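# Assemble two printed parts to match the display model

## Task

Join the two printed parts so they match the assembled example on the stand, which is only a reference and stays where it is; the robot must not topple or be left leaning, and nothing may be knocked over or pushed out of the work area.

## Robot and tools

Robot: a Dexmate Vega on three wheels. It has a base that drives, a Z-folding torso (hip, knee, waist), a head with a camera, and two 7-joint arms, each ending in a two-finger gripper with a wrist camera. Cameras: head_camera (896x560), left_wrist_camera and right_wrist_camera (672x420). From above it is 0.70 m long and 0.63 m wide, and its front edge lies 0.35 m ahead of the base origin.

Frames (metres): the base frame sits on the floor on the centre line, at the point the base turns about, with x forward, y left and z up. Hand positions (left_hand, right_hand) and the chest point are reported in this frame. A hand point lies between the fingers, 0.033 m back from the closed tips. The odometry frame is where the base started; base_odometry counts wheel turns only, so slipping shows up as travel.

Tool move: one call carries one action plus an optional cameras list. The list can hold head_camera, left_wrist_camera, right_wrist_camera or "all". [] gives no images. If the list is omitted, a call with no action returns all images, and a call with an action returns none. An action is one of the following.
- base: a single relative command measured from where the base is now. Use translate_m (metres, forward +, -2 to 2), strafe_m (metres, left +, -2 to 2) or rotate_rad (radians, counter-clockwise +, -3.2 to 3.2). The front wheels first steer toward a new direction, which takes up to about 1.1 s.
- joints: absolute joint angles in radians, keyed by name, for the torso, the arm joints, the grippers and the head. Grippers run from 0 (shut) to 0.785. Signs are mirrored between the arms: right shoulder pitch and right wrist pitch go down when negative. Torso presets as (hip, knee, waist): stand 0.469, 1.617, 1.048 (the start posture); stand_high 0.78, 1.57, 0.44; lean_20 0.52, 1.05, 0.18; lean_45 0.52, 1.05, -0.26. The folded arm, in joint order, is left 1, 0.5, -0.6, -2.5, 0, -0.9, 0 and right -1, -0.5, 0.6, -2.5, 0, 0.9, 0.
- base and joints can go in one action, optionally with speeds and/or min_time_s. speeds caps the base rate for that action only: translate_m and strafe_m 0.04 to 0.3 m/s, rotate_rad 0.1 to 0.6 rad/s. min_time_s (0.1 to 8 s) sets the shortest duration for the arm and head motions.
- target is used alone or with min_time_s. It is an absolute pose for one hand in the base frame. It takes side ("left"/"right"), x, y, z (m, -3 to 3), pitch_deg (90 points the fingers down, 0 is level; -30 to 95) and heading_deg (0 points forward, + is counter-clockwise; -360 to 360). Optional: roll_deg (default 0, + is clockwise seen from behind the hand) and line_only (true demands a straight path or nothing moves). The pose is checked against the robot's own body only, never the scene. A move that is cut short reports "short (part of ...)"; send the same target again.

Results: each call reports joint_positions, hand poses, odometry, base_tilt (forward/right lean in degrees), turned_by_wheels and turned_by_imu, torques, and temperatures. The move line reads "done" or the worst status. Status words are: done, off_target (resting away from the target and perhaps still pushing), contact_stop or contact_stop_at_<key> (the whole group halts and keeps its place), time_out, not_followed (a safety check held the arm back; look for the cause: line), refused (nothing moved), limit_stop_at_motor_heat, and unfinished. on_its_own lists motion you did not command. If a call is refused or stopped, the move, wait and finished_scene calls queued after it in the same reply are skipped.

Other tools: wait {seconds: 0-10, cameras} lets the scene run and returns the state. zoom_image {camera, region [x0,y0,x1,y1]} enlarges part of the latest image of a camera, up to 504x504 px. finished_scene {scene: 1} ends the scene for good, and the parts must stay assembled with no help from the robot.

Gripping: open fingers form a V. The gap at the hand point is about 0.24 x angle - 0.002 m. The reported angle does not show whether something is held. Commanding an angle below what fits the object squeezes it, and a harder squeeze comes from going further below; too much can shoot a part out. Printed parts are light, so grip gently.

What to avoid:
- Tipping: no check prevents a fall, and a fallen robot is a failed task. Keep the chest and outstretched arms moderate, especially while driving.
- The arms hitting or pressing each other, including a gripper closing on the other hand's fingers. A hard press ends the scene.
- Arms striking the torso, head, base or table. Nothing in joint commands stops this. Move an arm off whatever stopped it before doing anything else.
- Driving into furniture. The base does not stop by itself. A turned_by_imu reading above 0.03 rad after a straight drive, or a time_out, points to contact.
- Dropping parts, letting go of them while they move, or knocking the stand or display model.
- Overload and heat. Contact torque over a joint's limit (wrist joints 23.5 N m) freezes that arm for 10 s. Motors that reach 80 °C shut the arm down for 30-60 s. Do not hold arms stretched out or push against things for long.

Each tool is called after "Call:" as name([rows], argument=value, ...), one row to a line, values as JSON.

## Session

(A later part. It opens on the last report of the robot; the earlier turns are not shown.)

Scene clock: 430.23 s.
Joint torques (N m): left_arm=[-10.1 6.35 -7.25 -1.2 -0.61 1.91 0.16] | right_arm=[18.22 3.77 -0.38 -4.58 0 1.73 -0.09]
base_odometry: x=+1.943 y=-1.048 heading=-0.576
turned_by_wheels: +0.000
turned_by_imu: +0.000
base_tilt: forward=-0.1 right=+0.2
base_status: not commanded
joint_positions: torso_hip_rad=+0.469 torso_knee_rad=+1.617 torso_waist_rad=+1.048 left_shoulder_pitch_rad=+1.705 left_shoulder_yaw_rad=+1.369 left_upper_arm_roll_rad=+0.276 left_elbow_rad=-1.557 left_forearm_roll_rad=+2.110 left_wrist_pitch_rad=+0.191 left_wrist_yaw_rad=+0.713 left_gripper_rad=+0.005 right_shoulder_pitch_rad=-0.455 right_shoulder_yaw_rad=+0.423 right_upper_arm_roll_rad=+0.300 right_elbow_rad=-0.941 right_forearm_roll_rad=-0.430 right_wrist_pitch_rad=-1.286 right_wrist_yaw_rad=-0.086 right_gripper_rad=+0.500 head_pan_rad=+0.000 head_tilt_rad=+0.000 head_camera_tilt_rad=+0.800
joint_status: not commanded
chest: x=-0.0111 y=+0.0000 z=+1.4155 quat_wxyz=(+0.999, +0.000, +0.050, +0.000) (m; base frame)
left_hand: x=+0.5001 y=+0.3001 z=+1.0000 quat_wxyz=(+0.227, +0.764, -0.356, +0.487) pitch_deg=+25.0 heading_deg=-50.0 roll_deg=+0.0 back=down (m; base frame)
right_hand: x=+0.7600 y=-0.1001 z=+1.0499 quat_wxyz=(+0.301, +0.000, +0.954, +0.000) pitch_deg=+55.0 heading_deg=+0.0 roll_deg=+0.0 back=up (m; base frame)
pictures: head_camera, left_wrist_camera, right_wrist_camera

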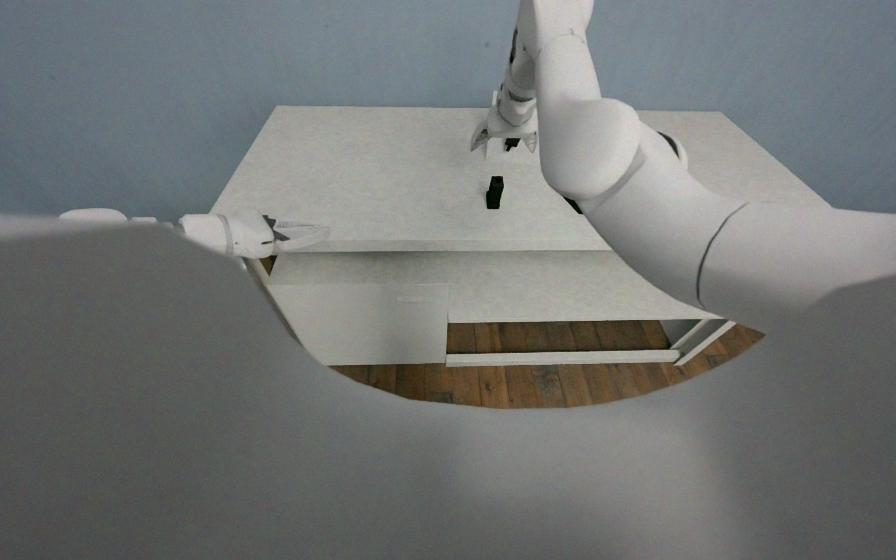

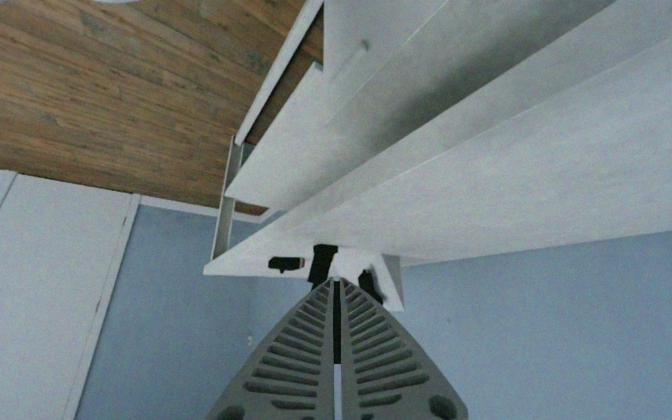

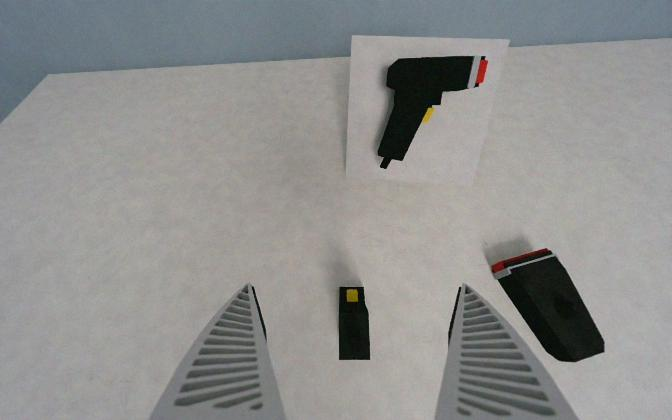

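Call:
move(target={"side": "right", "x": 0.775, "y": -0.103, "z": 0.95, "pitch_deg": 55, "heading_deg": 0, "line_only": true}, cameras=["all"])

Call:
zoom_image(camera="left_wrist_camera", region=[200, 220, 420, 340])

Scene clock: 467.30 s.
Joint torques (N m): left_arm=[-15.05 4.44 -6.24 1.4 -0.49 3.49 0.61] | right_arm=[19.87 4.14 -0.41 -3.74 0.04 1.34 -0.39]
move: refused
base_odometry: x=+1.943 y=-1.048 heading=-0.576
turned_by_wheels: +0.000
turned_by_imu: +0.000
base_tilt: forward=-0.1 right=+0.2
base_status: not commanded
joint_positions: torso_hip_rad=+0.469 torso_knee_rad=+1.617 torso_waist_rad=+1.048 left_shoulder_pitch_rad=+1.705 left_shoulder_yaw_rad=+1.369 left_upper_arm_roll_rad=+0.276 left_elbow_rad=-1.557 left_forearm_roll_rad=+2.110 left_wrist_pitch_rad=+0.191 left_wrist_yaw_rad=+0.713 left_gripper_rad=+0.005 right_shoulder_pitch_rad=-0.455 right_shoulder_yaw_rad=+0.423 right_upper_arm_roll_rad=+0.300 right_elbow_rad=-0.941 right_forearm_roll_rad=-0.430 right_wrist_pitch_rad=-1.286 right_wrist_yaw_rad=-0.086 right_gripper_rad=+0.500 head_pan_rad=+0.000 head_tilt_rad=+0.000 head_camera_tilt_rad=+0.800
joint_status: not commanded
chest: x=-0.0111 y=+0.0000 z=+1.4155 quat_wxyz=(+0.999, +0.000, +0.050, +0.000) (m; base frame)
left_hand: x=+0.5001 y=+0.3001 z=+1.0000 quat_wxyz=(+0.227, +0.764, -0.356, +0.487) pitch_deg=+25.0 heading_deg=-50.0 roll_deg=+0.0 back=down (m; base frame)
right_hand: x=+0.7600 y=-0.1001 z=+1.0499 quat_wxyz=(+0.301, +0.000, +0.954, +0.000) pitch_deg=+55.0 heading_deg=+0.0 roll_deg=+0.0 back=up (m; base frame)
right_hand_status: refused: no posture of the arm gets there (right_forearm_roll_rad at its limit): the closest leaves the hand 0.5 cm and 0 deg from the pose. Nothing moved. At pitch 40 a posture exists at this place; the way there is not checked.
pictures: head_camera, left_wrist_camera, right_wrist_camera

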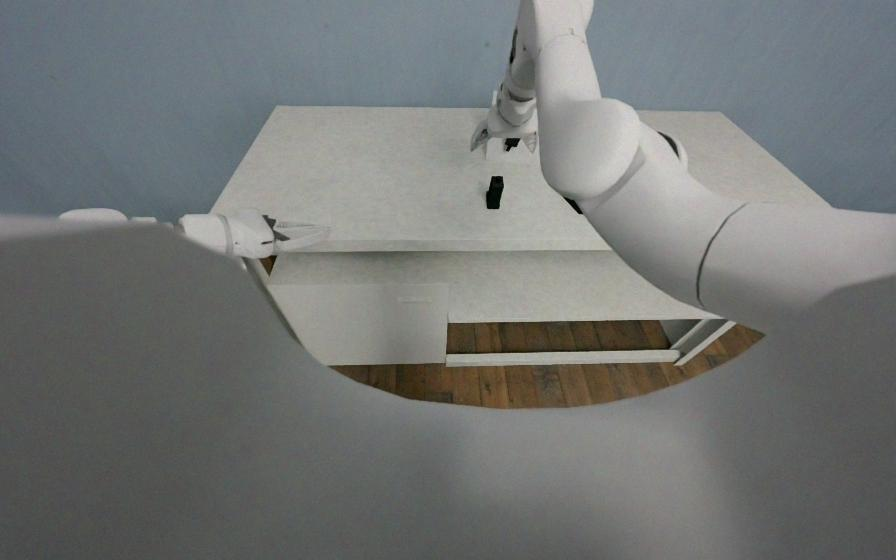

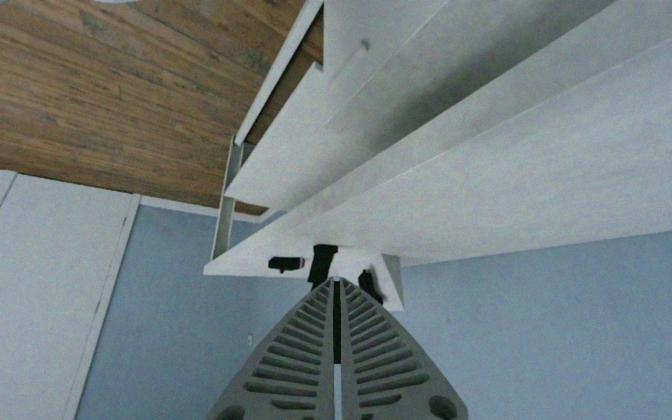

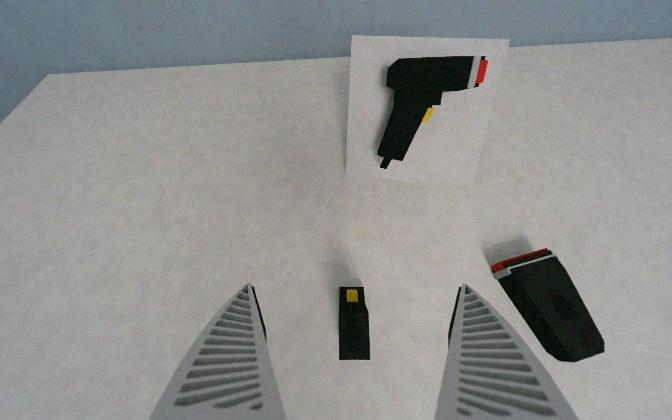

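Scaled by 2.291 from the camera's 672x420 image, which has a finer 960x600 frame.

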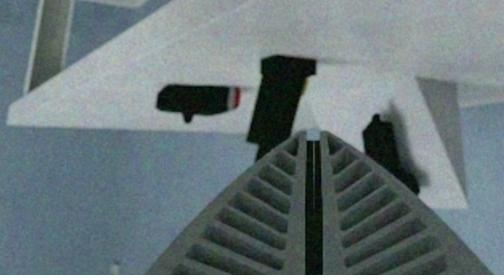

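Call:
move(base={"strafe_m": 0.1}, speeds={"strafe_m": 0.1})

Call:
move(target={"side": "right", "x": 0.70, "y": -0.2, "z": 1.05, "pitch_deg": 45, "heading_deg": 0}, cameras=["all"])

Scene clock: 487.57 s.
Joint torques (N m): left_arm=[-11.63 6.64 -5.09 -1.55 -0.57 1.57 0.16] | right_arm=[16.55 3.23 -0.66 -3.91 0.28 0.57 -0.18]
move: done
base_odometry: x=+1.997 y=-0.964 heading=-0.577
turned_by_wheels: -0.001
turned_by_imu: -0.001
base_tilt: forward=-0.2 right=+0.1
base_status: done
joint_positions: torso_hip_rad=+0.469 torso_knee_rad=+1.617 torso_waist_rad=+1.048 left_shoulder_pitch_rad=+1.705 left_shoulder_yaw_rad=+1.369 left_upper_arm_roll_rad=+0.276 left_elbow_rad=-1.557 left_forearm_roll_rad=+2.110 left_wrist_pitch_rad=+0.191 left_wrist_yaw_rad=+0.713 left_gripper_rad=+0.005 right_shoulder_pitch_rad=-0.455 right_shoulder_yaw_rad=+0.423 right_upper_arm_roll_rad=+0.300 right_elbow_rad=-0.941 right_forearm_roll_rad=-0.430 right_wrist_pitch_rad=-1.286 right_wrist_yaw_rad=-0.086 right_gripper_rad=+0.500 head_pan_rad=+0.000 head_tilt_rad=+0.000 head_camera_tilt_rad=+0.800
joint_status: not commanded
chest: x=-0.0111 y=+0.0000 z=+1.4155 quat_wxyz=(+0.999, +0.000, +0.050, +0.000) (m; base frame)
left_hand: x=+0.5001 y=+0.3001 z=+1.0000 quat_wxyz=(+0.227, +0.764, -0.356, +0.487) pitch_deg=+25.0 heading_deg=-50.0 roll_deg=+0.0 back=down (m; base frame)
right_hand: x=+0.7600 y=-0.1001 z=+1.0499 quat_wxyz=(+0.301, +0.000, +0.954, +0.000) pitch_deg=+55.0 heading_deg=+0.0 roll_deg=+0.0 back=up (m; base frame)
pictures: none

Scene clock: 491.60 s.
Joint torques (N m): left_arm=[-13.72 7.15 -5.26 0.54 -0.13 1.69 0.32] | right_arm=[8.25 1.79 -3.94 -7.87 -0.32 1.83 0.41]
move: done
base_odometry: x=+1.997 y=-0.964 heading=-0.577
turned_by_wheels: +0.000
turned_by_imu: +0.000
base_tilt: forward=-0.2 right=+0.2
base_status: not commanded
joint_positions: torso_hip_rad=+0.469 torso_knee_rad=+1.617 torso_waist_rad=+1.048 left_shoulder_pitch_rad=+1.705 left_shoulder_yaw_rad=+1.369 left_upper_arm_roll_rad=+0.276 left_elbow_rad=-1.557 left_forearm_roll_rad=+2.110 left_wrist_pitch_rad=+0.191 left_wrist_yaw_rad=+0.713 left_gripper_rad=+0.005 right_shoulder_pitch_rad=-0.933 right_shoulder_yaw_rad=+0.333 right_upper_arm_roll_rad=+0.086 right_elbow_rad=-1.682 right_forearm_roll_rad=-0.923 right_wrist_pitch_rad=-1.366 right_wrist_yaw_rad=+0.609 right_gripper_rad=+0.500 head_pan_rad=+0.000 head_tilt_rad=+0.000 head_camera_tilt_rad=+0.800
joint_status: not commanded
chest: x=-0.0111 y=+0.0000 z=+1.4155 quat_wxyz=(+0.999, +0.000, +0.050, +0.000) (m; base frame)
left_hand: x=+0.5001 y=+0.3001 z=+1.0000 quat_wxyz=(+0.227, +0.764, -0.356, +0.487) pitch_deg=+25.0 heading_deg=-50.0 roll_deg=+0.0 back=down (m; base frame)
right_hand: x=+0.7008 y=-0.1998 z=+1.0499 quat_wxyz=(+0.382, +0.000, +0.924, +0.000) pitch_deg=+45.0 heading_deg=+0.0 roll_deg=+0.0 back=up (m; base frame)
right_hand_status: reached (checked arc [no straight line was possible; over the whole arc the hand travels 0.13 m to end 0.12 m from its start, up to 0.02 m off the straight line; right_elbow_rad turns most, 0.75 rad; on the way or at its end the hand turns up to 10 deg from its attitude at the start], planned for 2.7 s): 1 mm and 0.1 deg off.
pictures: head_camera, left_wrist_camera, right_wrist_camera

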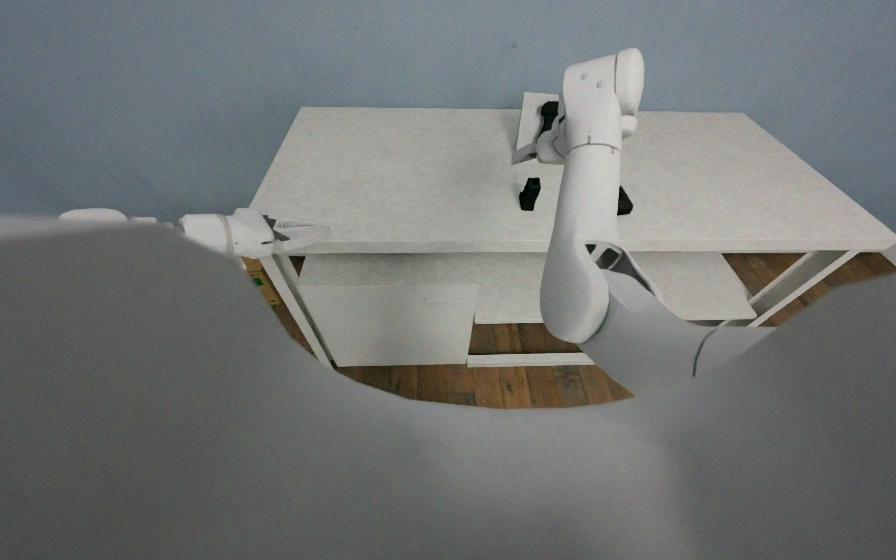

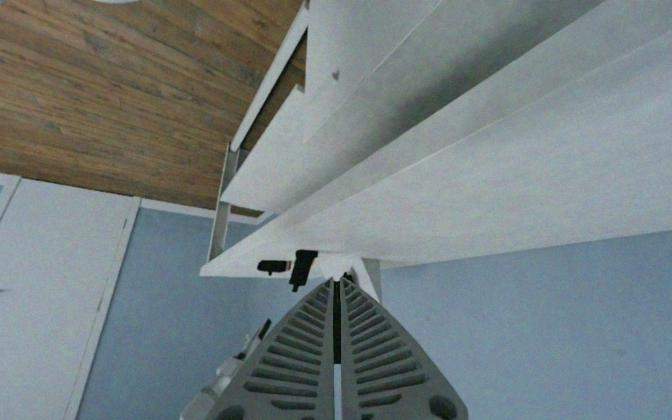

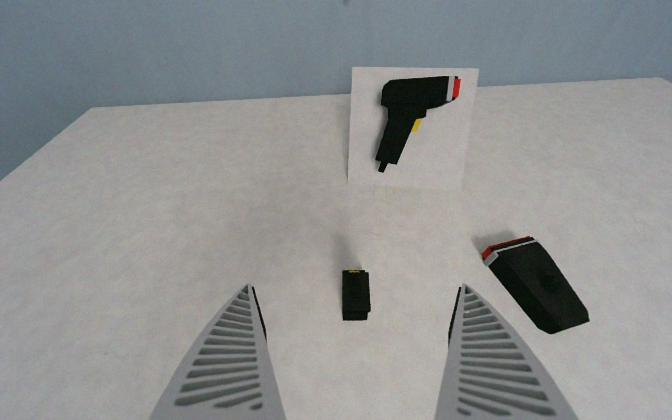

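Call:
move(base={"translate_m": 0.08}, speeds={"translate_m": 0.1})

Call:
move(target={"side": "right", "x": 0.68, "y": -0.2, "z": 0.98, "pitch_deg": 50, "heading_deg": 0, "line_only": true}, cameras=["all"])

Call:
zoom_image(camera="right_wrist_camera", region=[280, 200, 420, 420])

Call:
zoom_image(camera="left_wrist_camera", region=[200, 220, 420, 340])

Scene clock: 506.50 s.
Joint torques (N m): left_arm=[-13.13 6.55 -6.33 -0.81 -0.32 2.3 0.17] | right_arm=[9.57 2.63 -4.55 -8.59 -0.36 0.26 0.19]
move: done
base_odometry: x=+2.064 y=-1.008 heading=-0.577
turned_by_wheels: -0.001
turned_by_imu: -0.002
base_tilt: forward=-0.2 right=+0.2
base_status: done
joint_positions: torso_hip_rad=+0.469 torso_knee_rad=+1.617 torso_waist_rad=+1.048 left_shoulder_pitch_rad=+1.705 left_shoulder_yaw_rad=+1.369 left_upper_arm_roll_rad=+0.276 left_elbow_rad=-1.557 left_forearm_roll_rad=+2.110 left_wrist_pitch_rad=+0.191 left_wrist_yaw_rad=+0.713 left_gripper_rad=+0.005 right_shoulder_pitch_rad=-0.935 right_shoulder_yaw_rad=+0.333 right_upper_arm_roll_rad=+0.085 right_elbow_rad=-1.686 right_forearm_roll_rad=-0.926 right_wrist_pitch_rad=-1.366 right_wrist_yaw_rad=+0.613 right_gripper_rad=+0.500 head_pan_rad=+0.000 head_tilt_rad=+0.000 head_camera_tilt_rad=+0.800
joint_status: not commanded
chest: x=-0.0111 y=+0.0000 z=+1.4155 quat_wxyz=(+0.999, +0.000, +0.050, +0.000) (m; base frame)
left_hand: x=+0.5001 y=+0.3001 z=+1.0000 quat_wxyz=(+0.227, +0.764, -0.356, +0.487) pitch_deg=+25.0 heading_deg=-50.0 roll_deg=+0.0 back=down (m; base frame)
right_hand: x=+0.7001 y=-0.2000 z=+1.0500 quat_wxyz=(+0.383, +0.000, +0.924, +0.000) pitch_deg=+45.0 heading_deg=+0.0 roll_deg=+0.0 back=up (m; base frame)
pictures: none

Scene clock: 508.10 s.
Joint torques (N m): left_arm=[-12.28 5.63 -9.48 -0.82 -0.13 2.41 -0.01] | right_arm=[7.43 6.5 -0.19 -4.12 -0.01 1.19 -0.41]
move: done
base_odometry: x=+2.064 y=-1.008 heading=-0.577
turned_by_wheels: +0.000
turned_by_imu: +0.000
base_tilt: forward=-0.1 right=+0.2
base_status: not commanded
joint_positions: torso_hip_rad=+0.469 torso_knee_rad=+1.617 torso_waist_rad=+1.048 left_shoulder_pitch_rad=+1.705 left_shoulder_yaw_rad=+1.369 left_upper_arm_roll_rad=+0.276 left_elbow_rad=-1.557 left_forearm_roll_rad=+2.110 left_wrist_pitch_rad=+0.191 left_wrist_yaw_rad=+0.713 left_gripper_rad=+0.005 right_shoulder_pitch_rad=-0.984 right_shoulder_yaw_rad=+0.354 right_upper_arm_roll_rad=+0.135 right_elbow_rad=-1.610 right_forearm_roll_rad=-0.900 right_wrist_pitch_rad=-1.305 right_wrist_yaw_rad=+0.564 right_gripper_rad=+0.500 head_pan_rad=+0.000 head_tilt_rad=+0.000 head_camera_tilt_rad=+0.800
joint_status: not commanded
chest: x=-0.0111 y=+0.0000 z=+1.4155 quat_wxyz=(+0.999, +0.000, +0.050, +0.000) (m; base frame)
left_hand: x=+0.5001 y=+0.3001 z=+1.0000 quat_wxyz=(+0.227, +0.764, -0.356, +0.487) pitch_deg=+25.0 heading_deg=-50.0 roll_deg=+0.0 back=down (m; base frame)
right_hand: x=+0.6813 y=-0.2001 z=+0.9838 quat_wxyz=(+0.344, +0.000, +0.939, +0.000) pitch_deg=+49.7 heading_deg=+0.0 roll_deg=+0.0 back=up (m; base frame)
right_hand_status: reached (straight line, planned for 0.6 s): 4 mm and 0.3 deg off.
pictures: head_camera, left_wrist_camera, right_wrist_camera

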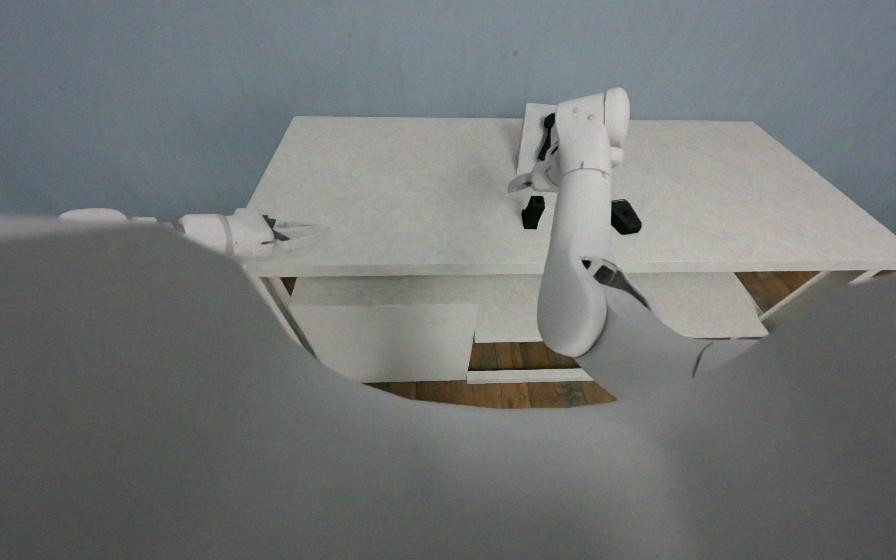

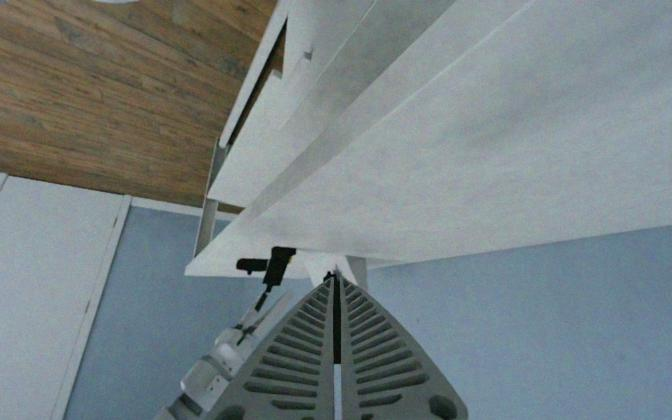

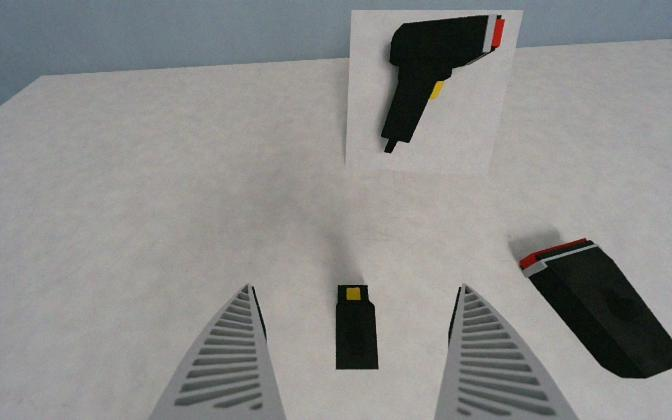

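Scaled by 2.291 from the camera's 672x420 image, which has a finer 960x600 frame.

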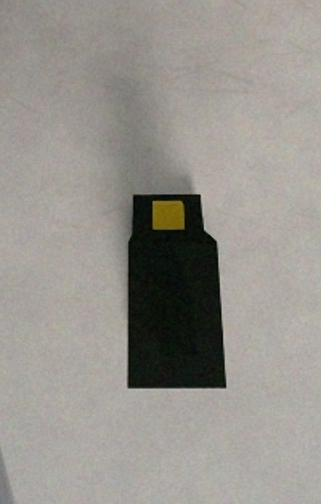

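Scaled by 2.291 from the camera's 672x420 image, which has a finer 960x600 frame.

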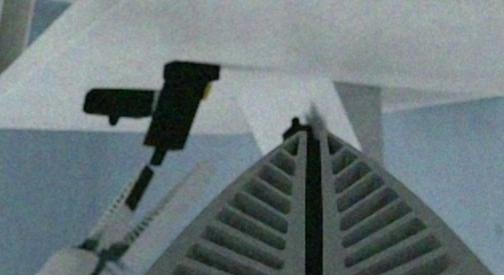

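Call:
move(target={"side": "right", "x": 0.70, "y": -0.2023, "z": 0.880, "pitch_deg": 50, "heading_deg": 0, "line_only": true}, min_time_s=3, cameras=["all"])

Call:
zoom_image(camera="left_wrist_camera", region=[200, 220, 420, 340])

Scene clock: 531.17 s.
Joint torques (N m): left_arm=[-13.35 7.77 -5.61 0.54 -0.36 1.7 0.78] | right_arm=[16 1.4 -1.48 -4.12 0.19 0.61 -0.43]
move: done
base_odometry: x=+2.064 y=-1.008 heading=-0.577
turned_by_wheels: +0.000
turned_by_imu: +0.000
base_tilt: forward=-0.1 right=+0.2
base_status: not commanded
joint_positions: torso_hip_rad=+0.469 torso_knee_rad=+1.617 torso_waist_rad=+1.048 left_shoulder_pitch_rad=+1.705 left_shoulder_yaw_rad=+1.369 left_upper_arm_roll_rad=+0.276 left_elbow_rad=-1.557 left_forearm_roll_rad=+2.110 left_wrist_pitch_rad=+0.191 left_wrist_yaw_rad=+0.713 left_gripper_rad=+0.005 right_shoulder_pitch_rad=-0.971 right_shoulder_yaw_rad=+0.379 right_upper_arm_roll_rad=+0.338 right_elbow_rad=-1.293 right_forearm_roll_rad=-0.751 right_wrist_pitch_rad=-0.955 right_wrist_yaw_rad=+0.345 right_gripper_rad=+0.500 head_pan_rad=+0.000 head_tilt_rad=+0.000 head_camera_tilt_rad=+0.800
joint_status: not commanded
chest: x=-0.0111 y=+0.0000 z=+1.4155 quat_wxyz=(+0.999, +0.000, +0.050, +0.000) (m; base frame)
left_hand: x=+0.5001 y=+0.3001 z=+1.0000 quat_wxyz=(+0.227, +0.764, -0.356, +0.487) pitch_deg=+25.0 heading_deg=-50.0 roll_deg=+0.0 back=down (m; base frame)
right_hand: x=+0.6997 y=-0.2023 z=+0.8811 quat_wxyz=(+0.342, +0.000, +0.940, +0.000) pitch_deg=+50.0 heading_deg=+0.0 roll_deg=+0.0 back=up (m; base frame)
right_hand_status: reached (straight line, planned for 3.0 s): 1 mm and 0.0 deg off.
pictures: head_camera, left_wrist_camera, right_wrist_camera

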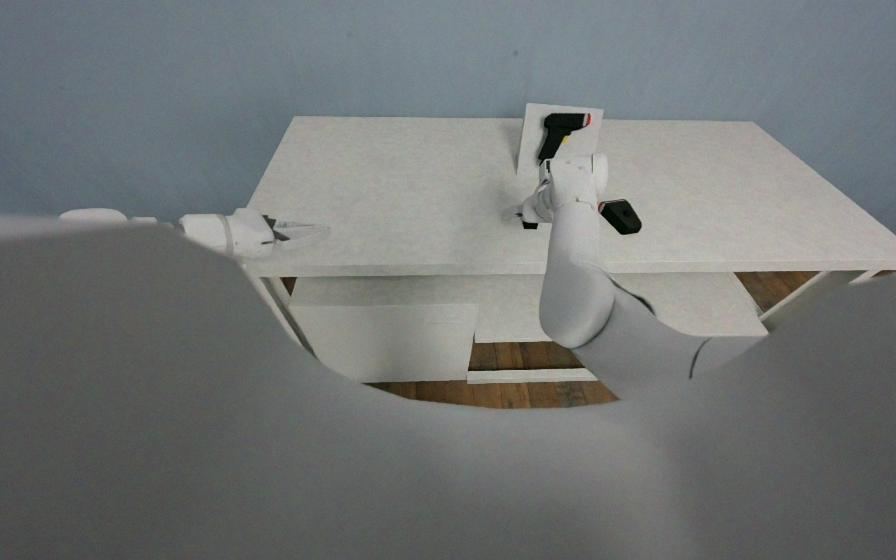

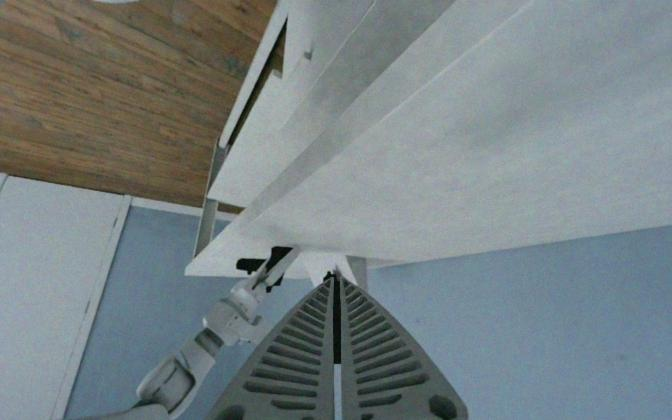

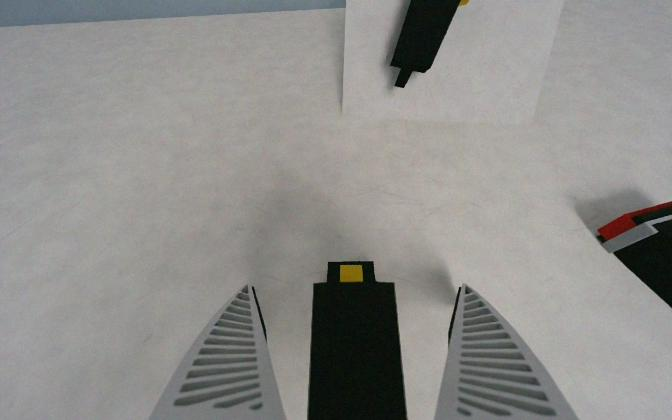

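Scaled by 2.291 from the camera's 672x420 image, which has a finer 960x600 frame.

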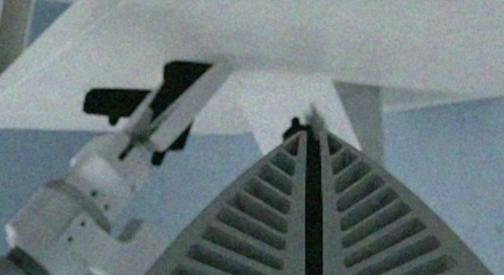

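Call:
move(joints={"right_gripper_rad": 0.13}, min_time_s=2, cameras=["right_wrist_camera"])

Call:
move(joints={"right_gripper_rad": 0.06}, cameras=["right_wrist_camera"])

Scene clock: 544.57 s.
Joint torques (N m): left_arm=[-13.81 5.4 -7.37 -1.31 -0.07 1.66 0.62] | right_arm=[6.63 1.34 -0.81 -1.85 -0.22 -0.88 -0.51]
move: off_target
base_odometry: x=+2.064 y=-1.008 heading=-0.577
turned_by_wheels: +0.000
turned_by_imu: +0.000
base_tilt: forward=-0.1 right=+0.2
base_status: not commanded
joint_positions: torso_hip_rad=+0.469 torso_knee_rad=+1.617 torso_waist_rad=+1.048 left_shoulder_pitch_rad=+1.705 left_shoulder_yaw_rad=+1.369 left_upper_arm_roll_rad=+0.276 left_elbow_rad=-1.557 left_forearm_roll_rad=+2.110 left_wrist_pitch_rad=+0.191 left_wrist_yaw_rad=+0.713 left_gripper_rad=+0.005 right_shoulder_pitch_rad=-0.970 right_shoulder_yaw_rad=+0.379 right_upper_arm_roll_rad=+0.340 right_elbow_rad=-1.289 right_forearm_roll_rad=-0.749 right_wrist_pitch_rad=-0.950 right_wrist_yaw_rad=+0.342 right_gripper_rad=+0.221 head_pan_rad=+0.000 head_tilt_rad=+0.000 head_camera_tilt_rad=+0.800
joint_status: right_gripper_rad off_target (ended at +0.221, target +0.130)
chest: x=-0.0114 y=+0.0000 z=+1.4155 quat_wxyz=(+0.999, +0.000, +0.050, +0.000) (m; base frame)
left_hand: x=+0.5000 y=+0.3001 z=+1.0002 quat_wxyz=(+0.227, +0.764, -0.356, +0.487) pitch_deg=+25.0 heading_deg=-50.0 roll_deg=+0.0 back=down (m; base frame)
right_hand: x=+0.7004 y=-0.2022 z=+0.8809 quat_wxyz=(+0.343, +0.000, +0.939, +0.000) pitch_deg=+49.9 heading_deg=+0.0 roll_deg=+0.0 back=up (m; base frame)
pictures: right_wrist_camera

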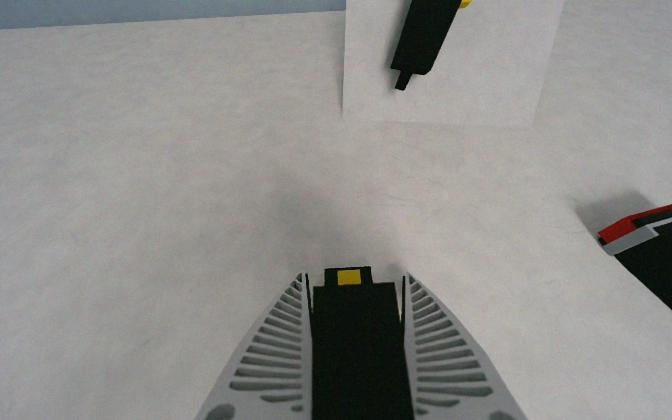

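Scene clock: 545.10 s.
Joint torques (N m): left_arm=[-11.95 10.57 -5.41 -0.83 -1.36 1.94 0.34] | right_arm=[6.25 1.97 -0.9 -0.41 -0.43 -1.47 -0.31]
move: off_target
base_odometry: x=+2.064 y=-1.008 heading=-0.577
turned_by_wheels: +0.000
turned_by_imu: +0.000
base_tilt: forward=-0.1 right=+0.2
base_status: not commanded
joint_positions: torso_hip_rad=+0.469 torso_knee_rad=+1.617 torso_waist_rad=+1.048 left_shoulder_pitch_rad=+1.705 left_shoulder_yaw_rad=+1.369 left_upper_arm_roll_rad=+0.276 left_elbow_rad=-1.557 left_forearm_roll_rad=+2.110 left_wrist_pitch_rad=+0.191 left_wrist_yaw_rad=+0.713 left_gripper_rad=+0.005 right_shoulder_pitch_rad=-0.970 right_shoulder_yaw_rad=+0.379 right_upper_arm_roll_rad=+0.340 right_elbow_rad=-1.289 right_forearm_roll_rad=-0.749 right_wrist_pitch_rad=-0.950 right_wrist_yaw_rad=+0.342 right_gripper_rad=+0.221 head_pan_rad=+0.000 head_tilt_rad=+0.000 head_camera_tilt_rad=+0.800
joint_status: right_gripper_rad off_target (ended at +0.221, target +0.060)
chest: x=-0.0114 y=+0.0000 z=+1.4155 quat_wxyz=(+0.999, +0.000, +0.050, +0.000) (m; base frame)
left_hand: x=+0.5000 y=+0.3001 z=+1.0002 quat_wxyz=(+0.227, +0.764, -0.356, +0.487) pitch_deg=+25.0 heading_deg=-50.0 roll_deg=+0.0 back=down (m; base frame)
right_hand: x=+0.7004 y=-0.2022 z=+0.8809 quat_wxyz=(+0.343, +0.000, +0.939, +0.000) pitch_deg=+49.9 heading_deg=+0.0 roll_deg=+0.0 back=up (m; base frame)
pictures: right_wrist_camera

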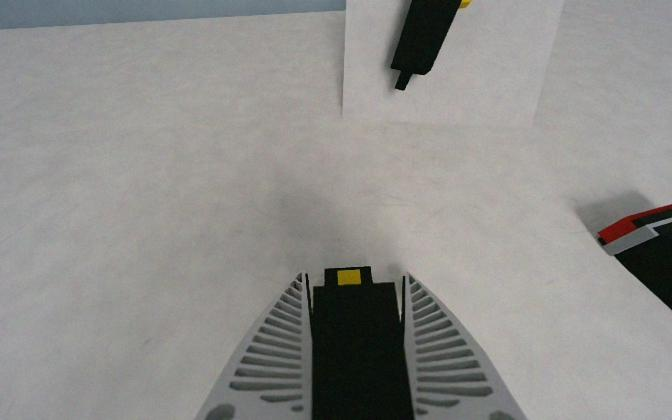

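Call:
move(joints={"right_gripper_rad": 0.1})

Call:
move(target={"side": "right", "x": 0.68, "y": -0.2023, "z": 0.98, "pitch_deg": 50, "heading_deg": 0, "line_only": true}, min_time_s=4, cameras=["all"])

Call:
zoom_image(camera="left_wrist_camera", region=[170, 220, 390, 340])

Scene clock: 556.50 s.
Joint torques (N m): left_arm=[-13.47 7.29 -6.41 0.39 -0.69 2.95 0.35] | right_arm=[4.78 1.69 -1.25 -1.84 -0.32 -1.24 -0.67]
move: off_target
base_odometry: x=+2.064 y=-1.008 heading=-0.577
turned_by_wheels: +0.000
turned_by_imu: +0.000
base_tilt: forward=-0.1 right=+0.2
base_status: not commanded
joint_positions: torso_hip_rad=+0.469 torso_knee_rad=+1.617 torso_waist_rad=+1.048 left_shoulder_pitch_rad=+1.705 left_shoulder_yaw_rad=+1.369 left_upper_arm_roll_rad=+0.276 left_elbow_rad=-1.557 left_forearm_roll_rad=+2.110 left_wrist_pitch_rad=+0.191 left_wrist_yaw_rad=+0.713 left_gripper_rad=+0.005 right_shoulder_pitch_rad=-0.970 right_shoulder_yaw_rad=+0.379 right_upper_arm_roll_rad=+0.340 right_elbow_rad=-1.289 right_forearm_roll_rad=-0.749 right_wrist_pitch_rad=-0.950 right_wrist_yaw_rad=+0.342 right_gripper_rad=+0.221 head_pan_rad=+0.000 head_tilt_rad=+0.000 head_camera_tilt_rad=+0.800
joint_status: right_gripper_rad off_target (ended at +0.221, target +0.100)
chest: x=-0.0114 y=+0.0000 z=+1.4155 quat_wxyz=(+0.999, +0.000, +0.050, +0.000) (m; base frame)
left_hand: x=+0.5000 y=+0.3001 z=+1.0002 quat_wxyz=(+0.227, +0.764, -0.356, +0.487) pitch_deg=+25.0 heading_deg=-50.0 roll_deg=+0.0 back=down (m; base frame)
right_hand: x=+0.7004 y=-0.2022 z=+0.8809 quat_wxyz=(+0.343, +0.000, +0.939, +0.000) pitch_deg=+49.9 heading_deg=+0.0 roll_deg=+0.0 back=up (m; base frame)
pictures: none

Scene clock: 561.17 s.
Joint torques (N m): left_arm=[-13.01 7.92 -6.06 0.47 -0.26 1.1 0.27] | right_arm=[15.88 2.3 -4.6 -9.59 -0.55 1.49 0.42]
move: done
base_odometry: x=+2.064 y=-1.008 heading=-0.577
turned_by_wheels: +0.000
turned_by_imu: +0.000
base_tilt: forward=-0.1 right=+0.3
base_status: not commanded
joint_positions: torso_hip_rad=+0.469 torso_knee_rad=+1.617 torso_waist_rad=+1.048 left_shoulder_pitch_rad=+1.705 left_shoulder_yaw_rad=+1.369 left_upper_arm_roll_rad=+0.276 left_elbow_rad=-1.557 left_forearm_roll_rad=+2.110 left_wrist_pitch_rad=+0.191 left_wrist_yaw_rad=+0.713 left_gripper_rad=+0.005 right_shoulder_pitch_rad=-0.986 right_shoulder_yaw_rad=+0.355 right_upper_arm_roll_rad=+0.147 right_elbow_rad=-1.601 right_forearm_roll_rad=-0.907 right_wrist_pitch_rad=-1.294 right_wrist_yaw_rad=+0.570 right_gripper_rad=+0.217 head_pan_rad=+0.000 head_tilt_rad=+0.000 head_camera_tilt_rad=+0.800
joint_status: not commanded
chest: x=-0.0113 y=+0.0000 z=+1.4155 quat_wxyz=(+0.999, +0.000, +0.050, +0.000) (m; base frame)
left_hand: x=+0.5000 y=+0.3001 z=+1.0001 quat_wxyz=(+0.227, +0.764, -0.356, +0.487) pitch_deg=+25.0 heading_deg=-50.0 roll_deg=+0.0 back=down (m; base frame)
right_hand: x=+0.6801 y=-0.2024 z=+0.9784 quat_wxyz=(+0.342, +0.000, +0.940, +0.000) pitch_deg=+50.0 heading_deg=+0.0 roll_deg=+0.0 back=up (m; base frame)
right_hand_status: reached (straight line, planned for 4.0 s): 2 mm and 0.0 deg off.
pictures: head_camera, left_wrist_camera, right_wrist_camera

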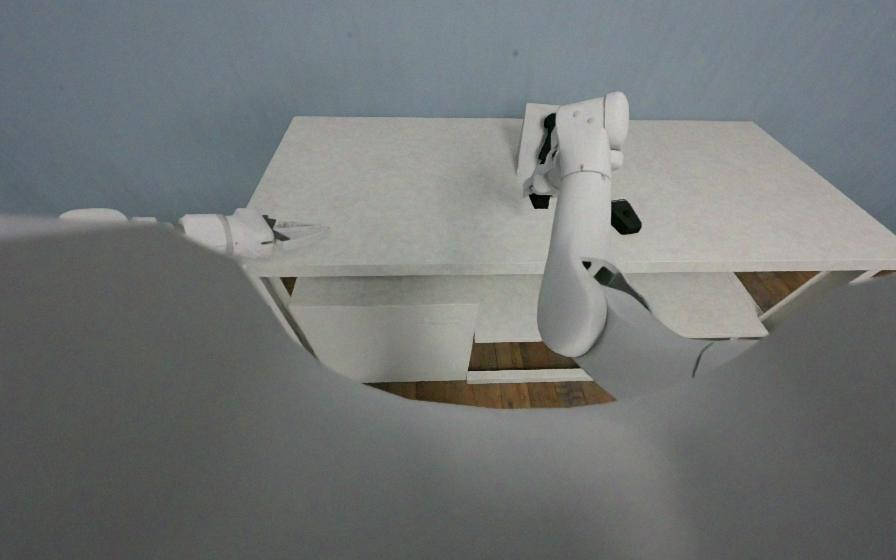

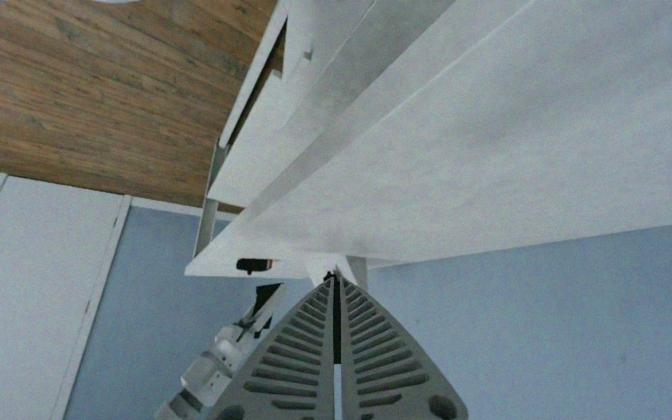

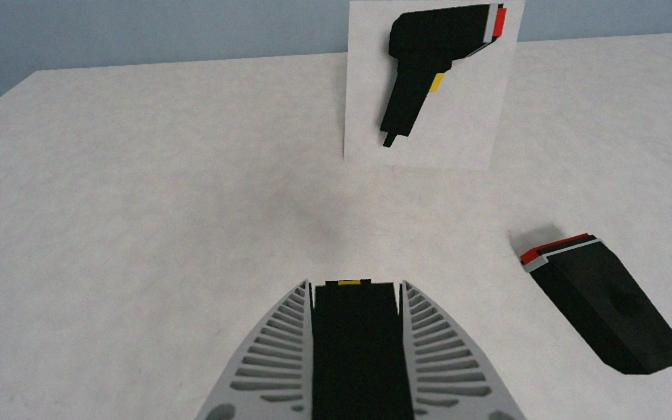

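Scaled by 2.291 from the camera's 672x420 image, which has a finer 960x600 frame.

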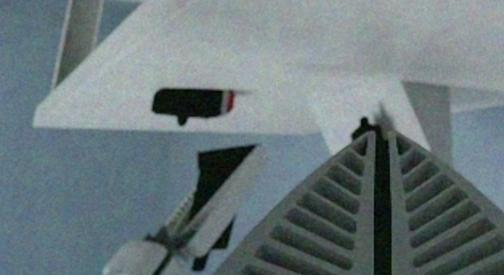

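Call:
move(target={"side": "right", "x": 0.704, "y": -0.2023, "z": 0.95, "pitch_deg": 39, "heading_deg": 0, "line_only": true}, min_time_s=3, cameras=["all"])

Call:
zoom_image(camera="left_wrist_camera", region=[170, 220, 390, 340])

Scene clock: 584.40 s.
Joint torques (N m): left_arm=[-12.5 8.49 -6.3 -2.16 0.03 0.83 0.9] | right_arm=[15.47 2.51 -5.22 -9.17 -0.45 0.62 0.49]
move: refused
base_odometry: x=+2.064 y=-1.008 heading=-0.577
turned_by_wheels: +0.000
turned_by_imu: +0.000
base_tilt: forward=-0.1 right=+0.2
base_status: not commanded
joint_positions: torso_hip_rad=+0.469 torso_knee_rad=+1.617 torso_waist_rad=+1.048 left_shoulder_pitch_rad=+1.705 left_shoulder_yaw_rad=+1.369 left_upper_arm_roll_rad=+0.276 left_elbow_rad=-1.557 left_forearm_roll_rad=+2.110 left_wrist_pitch_rad=+0.191 left_wrist_yaw_rad=+0.713 left_gripper_rad=+0.005 right_shoulder_pitch_rad=-0.986 right_shoulder_yaw_rad=+0.354 right_upper_arm_roll_rad=+0.144 right_elbow_rad=-1.604 right_forearm_roll_rad=-0.909 right_wrist_pitch_rad=-1.298 right_wrist_yaw_rad=+0.573 right_gripper_rad=+0.217 head_pan_rad=+0.000 head_tilt_rad=+0.000 head_camera_tilt_rad=+0.800
joint_status: not commanded
chest: x=-0.0113 y=+0.0000 z=+1.4155 quat_wxyz=(+0.999, +0.000, +0.050, +0.000) (m; base frame)
left_hand: x=+0.5000 y=+0.3001 z=+1.0001 quat_wxyz=(+0.227, +0.764, -0.356, +0.487) pitch_deg=+25.0 heading_deg=-50.0 roll_deg=+0.0 back=down (m; base frame)
right_hand: x=+0.6798 y=-0.2024 z=+0.9796 quat_wxyz=(+0.342, +0.000, +0.940, +0.000) pitch_deg=+50.0 heading_deg=+0.0 roll_deg=+0.0 back=up (m; base frame)
right_hand_status: refused: you asked line_only, and the move would not run on a straight line (the straight line was blocked) but on a checked arc of 3.2 s: over the whole arc the hand travels 0.04 m to end 0.04 m from its start, up to 0.01 m off the straight line; right_forearm_roll_rad turns most, 0.89 rad; on the way or at its end the hand turns up to 11 deg from its attitude at the start. Nothing moved.
pictures: head_camera, left_wrist_camera, right_wrist_camera

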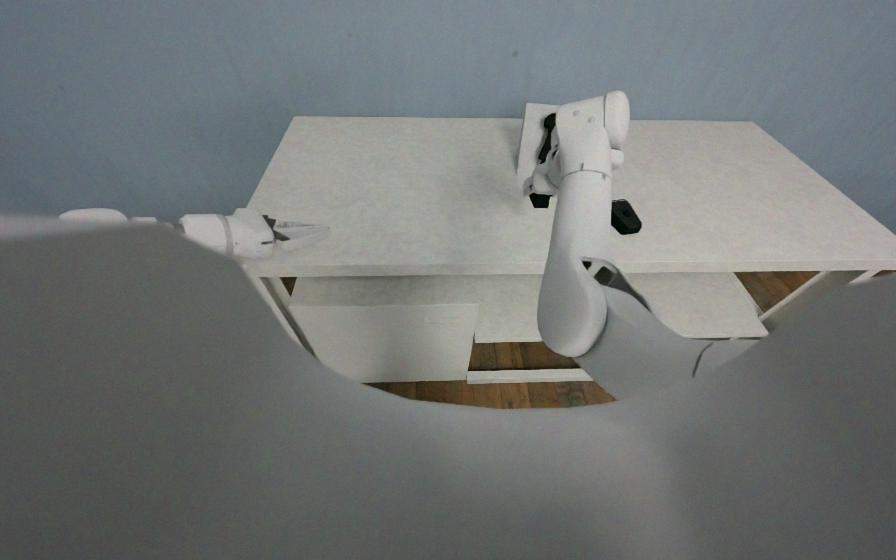

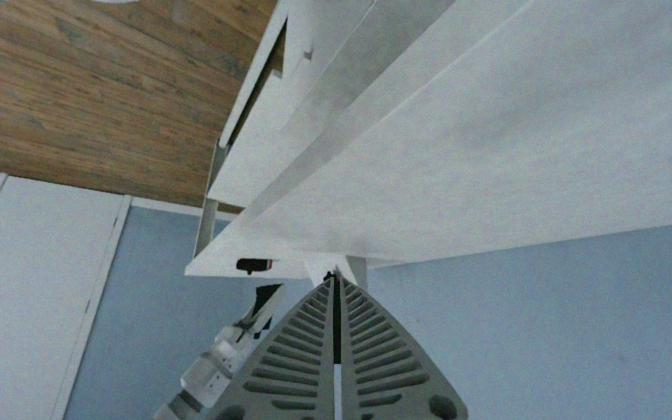

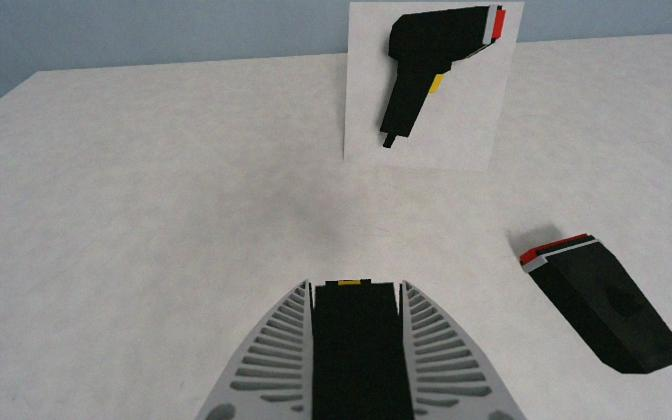

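Scaled by 2.291 from the camera's 672x420 image, which has a finer 960x600 frame.

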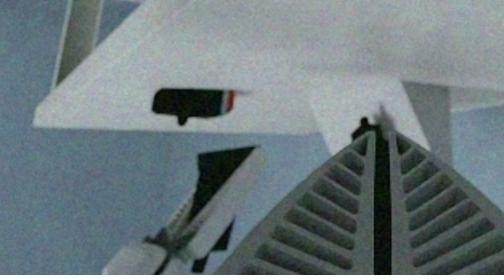

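Call:
move(target={"side": "right", "x": 0.704, "y": -0.2023, "z": 0.96, "pitch_deg": 39, "heading_deg": 0}, min_time_s=4, cameras=["all"])

Call:
zoom_image(camera="left_wrist_camera", region=[170, 220, 390, 340])

Scene clock: 597.97 s.
Joint torques (N m): left_arm=[-14.59 7.86 -7.07 -1.58 -0.65 2.73 0.44] | right_arm=[7.34 -0.68 -2.03 -10.32 0.2 1.53 -0.47]
move: done
base_odometry: x=+2.064 y=-1.008 heading=-0.577
turned_by_wheels: +0.000
turned_by_imu: +0.000
base_tilt: forward=-0.1 right=+0.2
base_status: not commanded
joint_positions: torso_hip_rad=+0.469 torso_knee_rad=+1.617 torso_waist_rad=+1.048 left_shoulder_pitch_rad=+1.705 left_shoulder_yaw_rad=+1.369 left_upper_arm_roll_rad=+0.276 left_elbow_rad=-1.557 left_forearm_roll_rad=+2.110 left_wrist_pitch_rad=+0.191 left_wrist_yaw_rad=+0.713 left_gripper_rad=+0.005 right_shoulder_pitch_rad=-1.163 right_shoulder_yaw_rad=+0.055 right_upper_arm_roll_rad=-0.025 right_elbow_rad=-1.659 right_forearm_roll_rad=-0.022 right_wrist_pitch_rad=-1.078 right_wrist_yaw_rad=-0.041 right_gripper_rad=+0.217 head_pan_rad=+0.000 head_tilt_rad=+0.000 head_camera_tilt_rad=+0.800
joint_status: not commanded
chest: x=-0.0113 y=+0.0000 z=+1.4155 quat_wxyz=(+0.999, +0.000, +0.050, +0.000) (m; base frame)
left_hand: x=+0.5000 y=+0.3001 z=+1.0001 quat_wxyz=(+0.227, +0.764, -0.356, +0.487) pitch_deg=+25.0 heading_deg=-50.0 roll_deg=+0.0 back=down (m; base frame)
right_hand: x=+0.7041 y=-0.2024 z=+0.9601 quat_wxyz=(+0.430, +0.000, +0.903, +0.000) pitch_deg=+39.0 heading_deg=+0.0 roll_deg=+0.0 back=up (m; base frame)
right_hand_status: reached (checked arc [the straight line was blocked; over the whole arc the hand travels 0.04 m to end 0.03 m from its start, up to 0.01 m off the straight line; right_forearm_roll_rad turns most, 0.89 rad; on the way or at its end the hand turns up to 11 deg from its attitude at the start], planned for 4.0 s): 0 mm and 0.0 deg off.
pictures: head_camera, left_wrist_camera, right_wrist_camera

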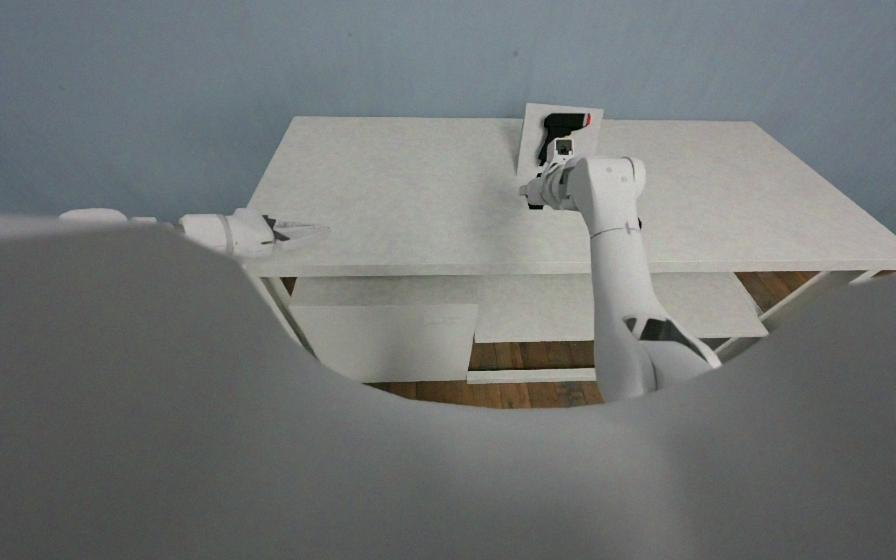

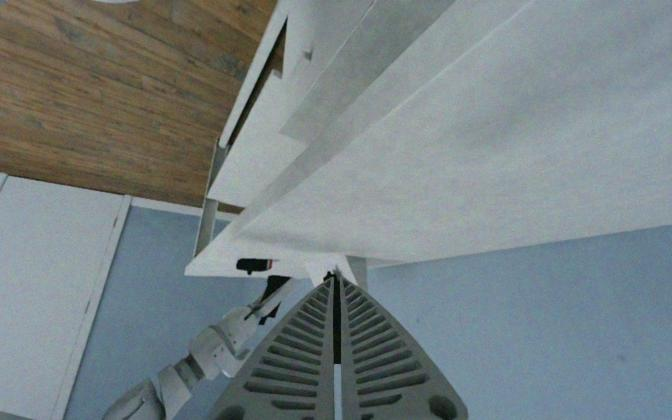

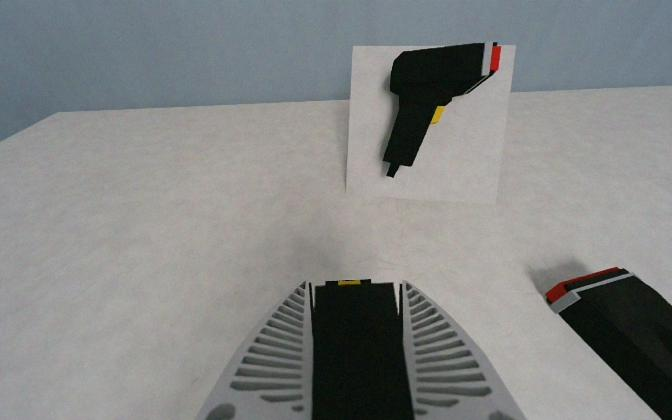

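Scaled by 2.291 from the camera's 672x420 image, which has a finer 960x600 frame.

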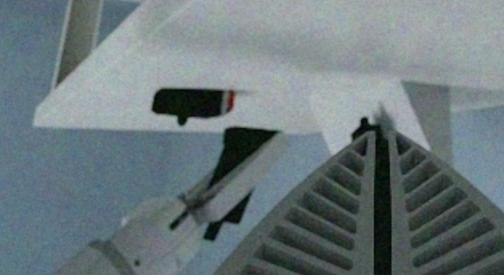

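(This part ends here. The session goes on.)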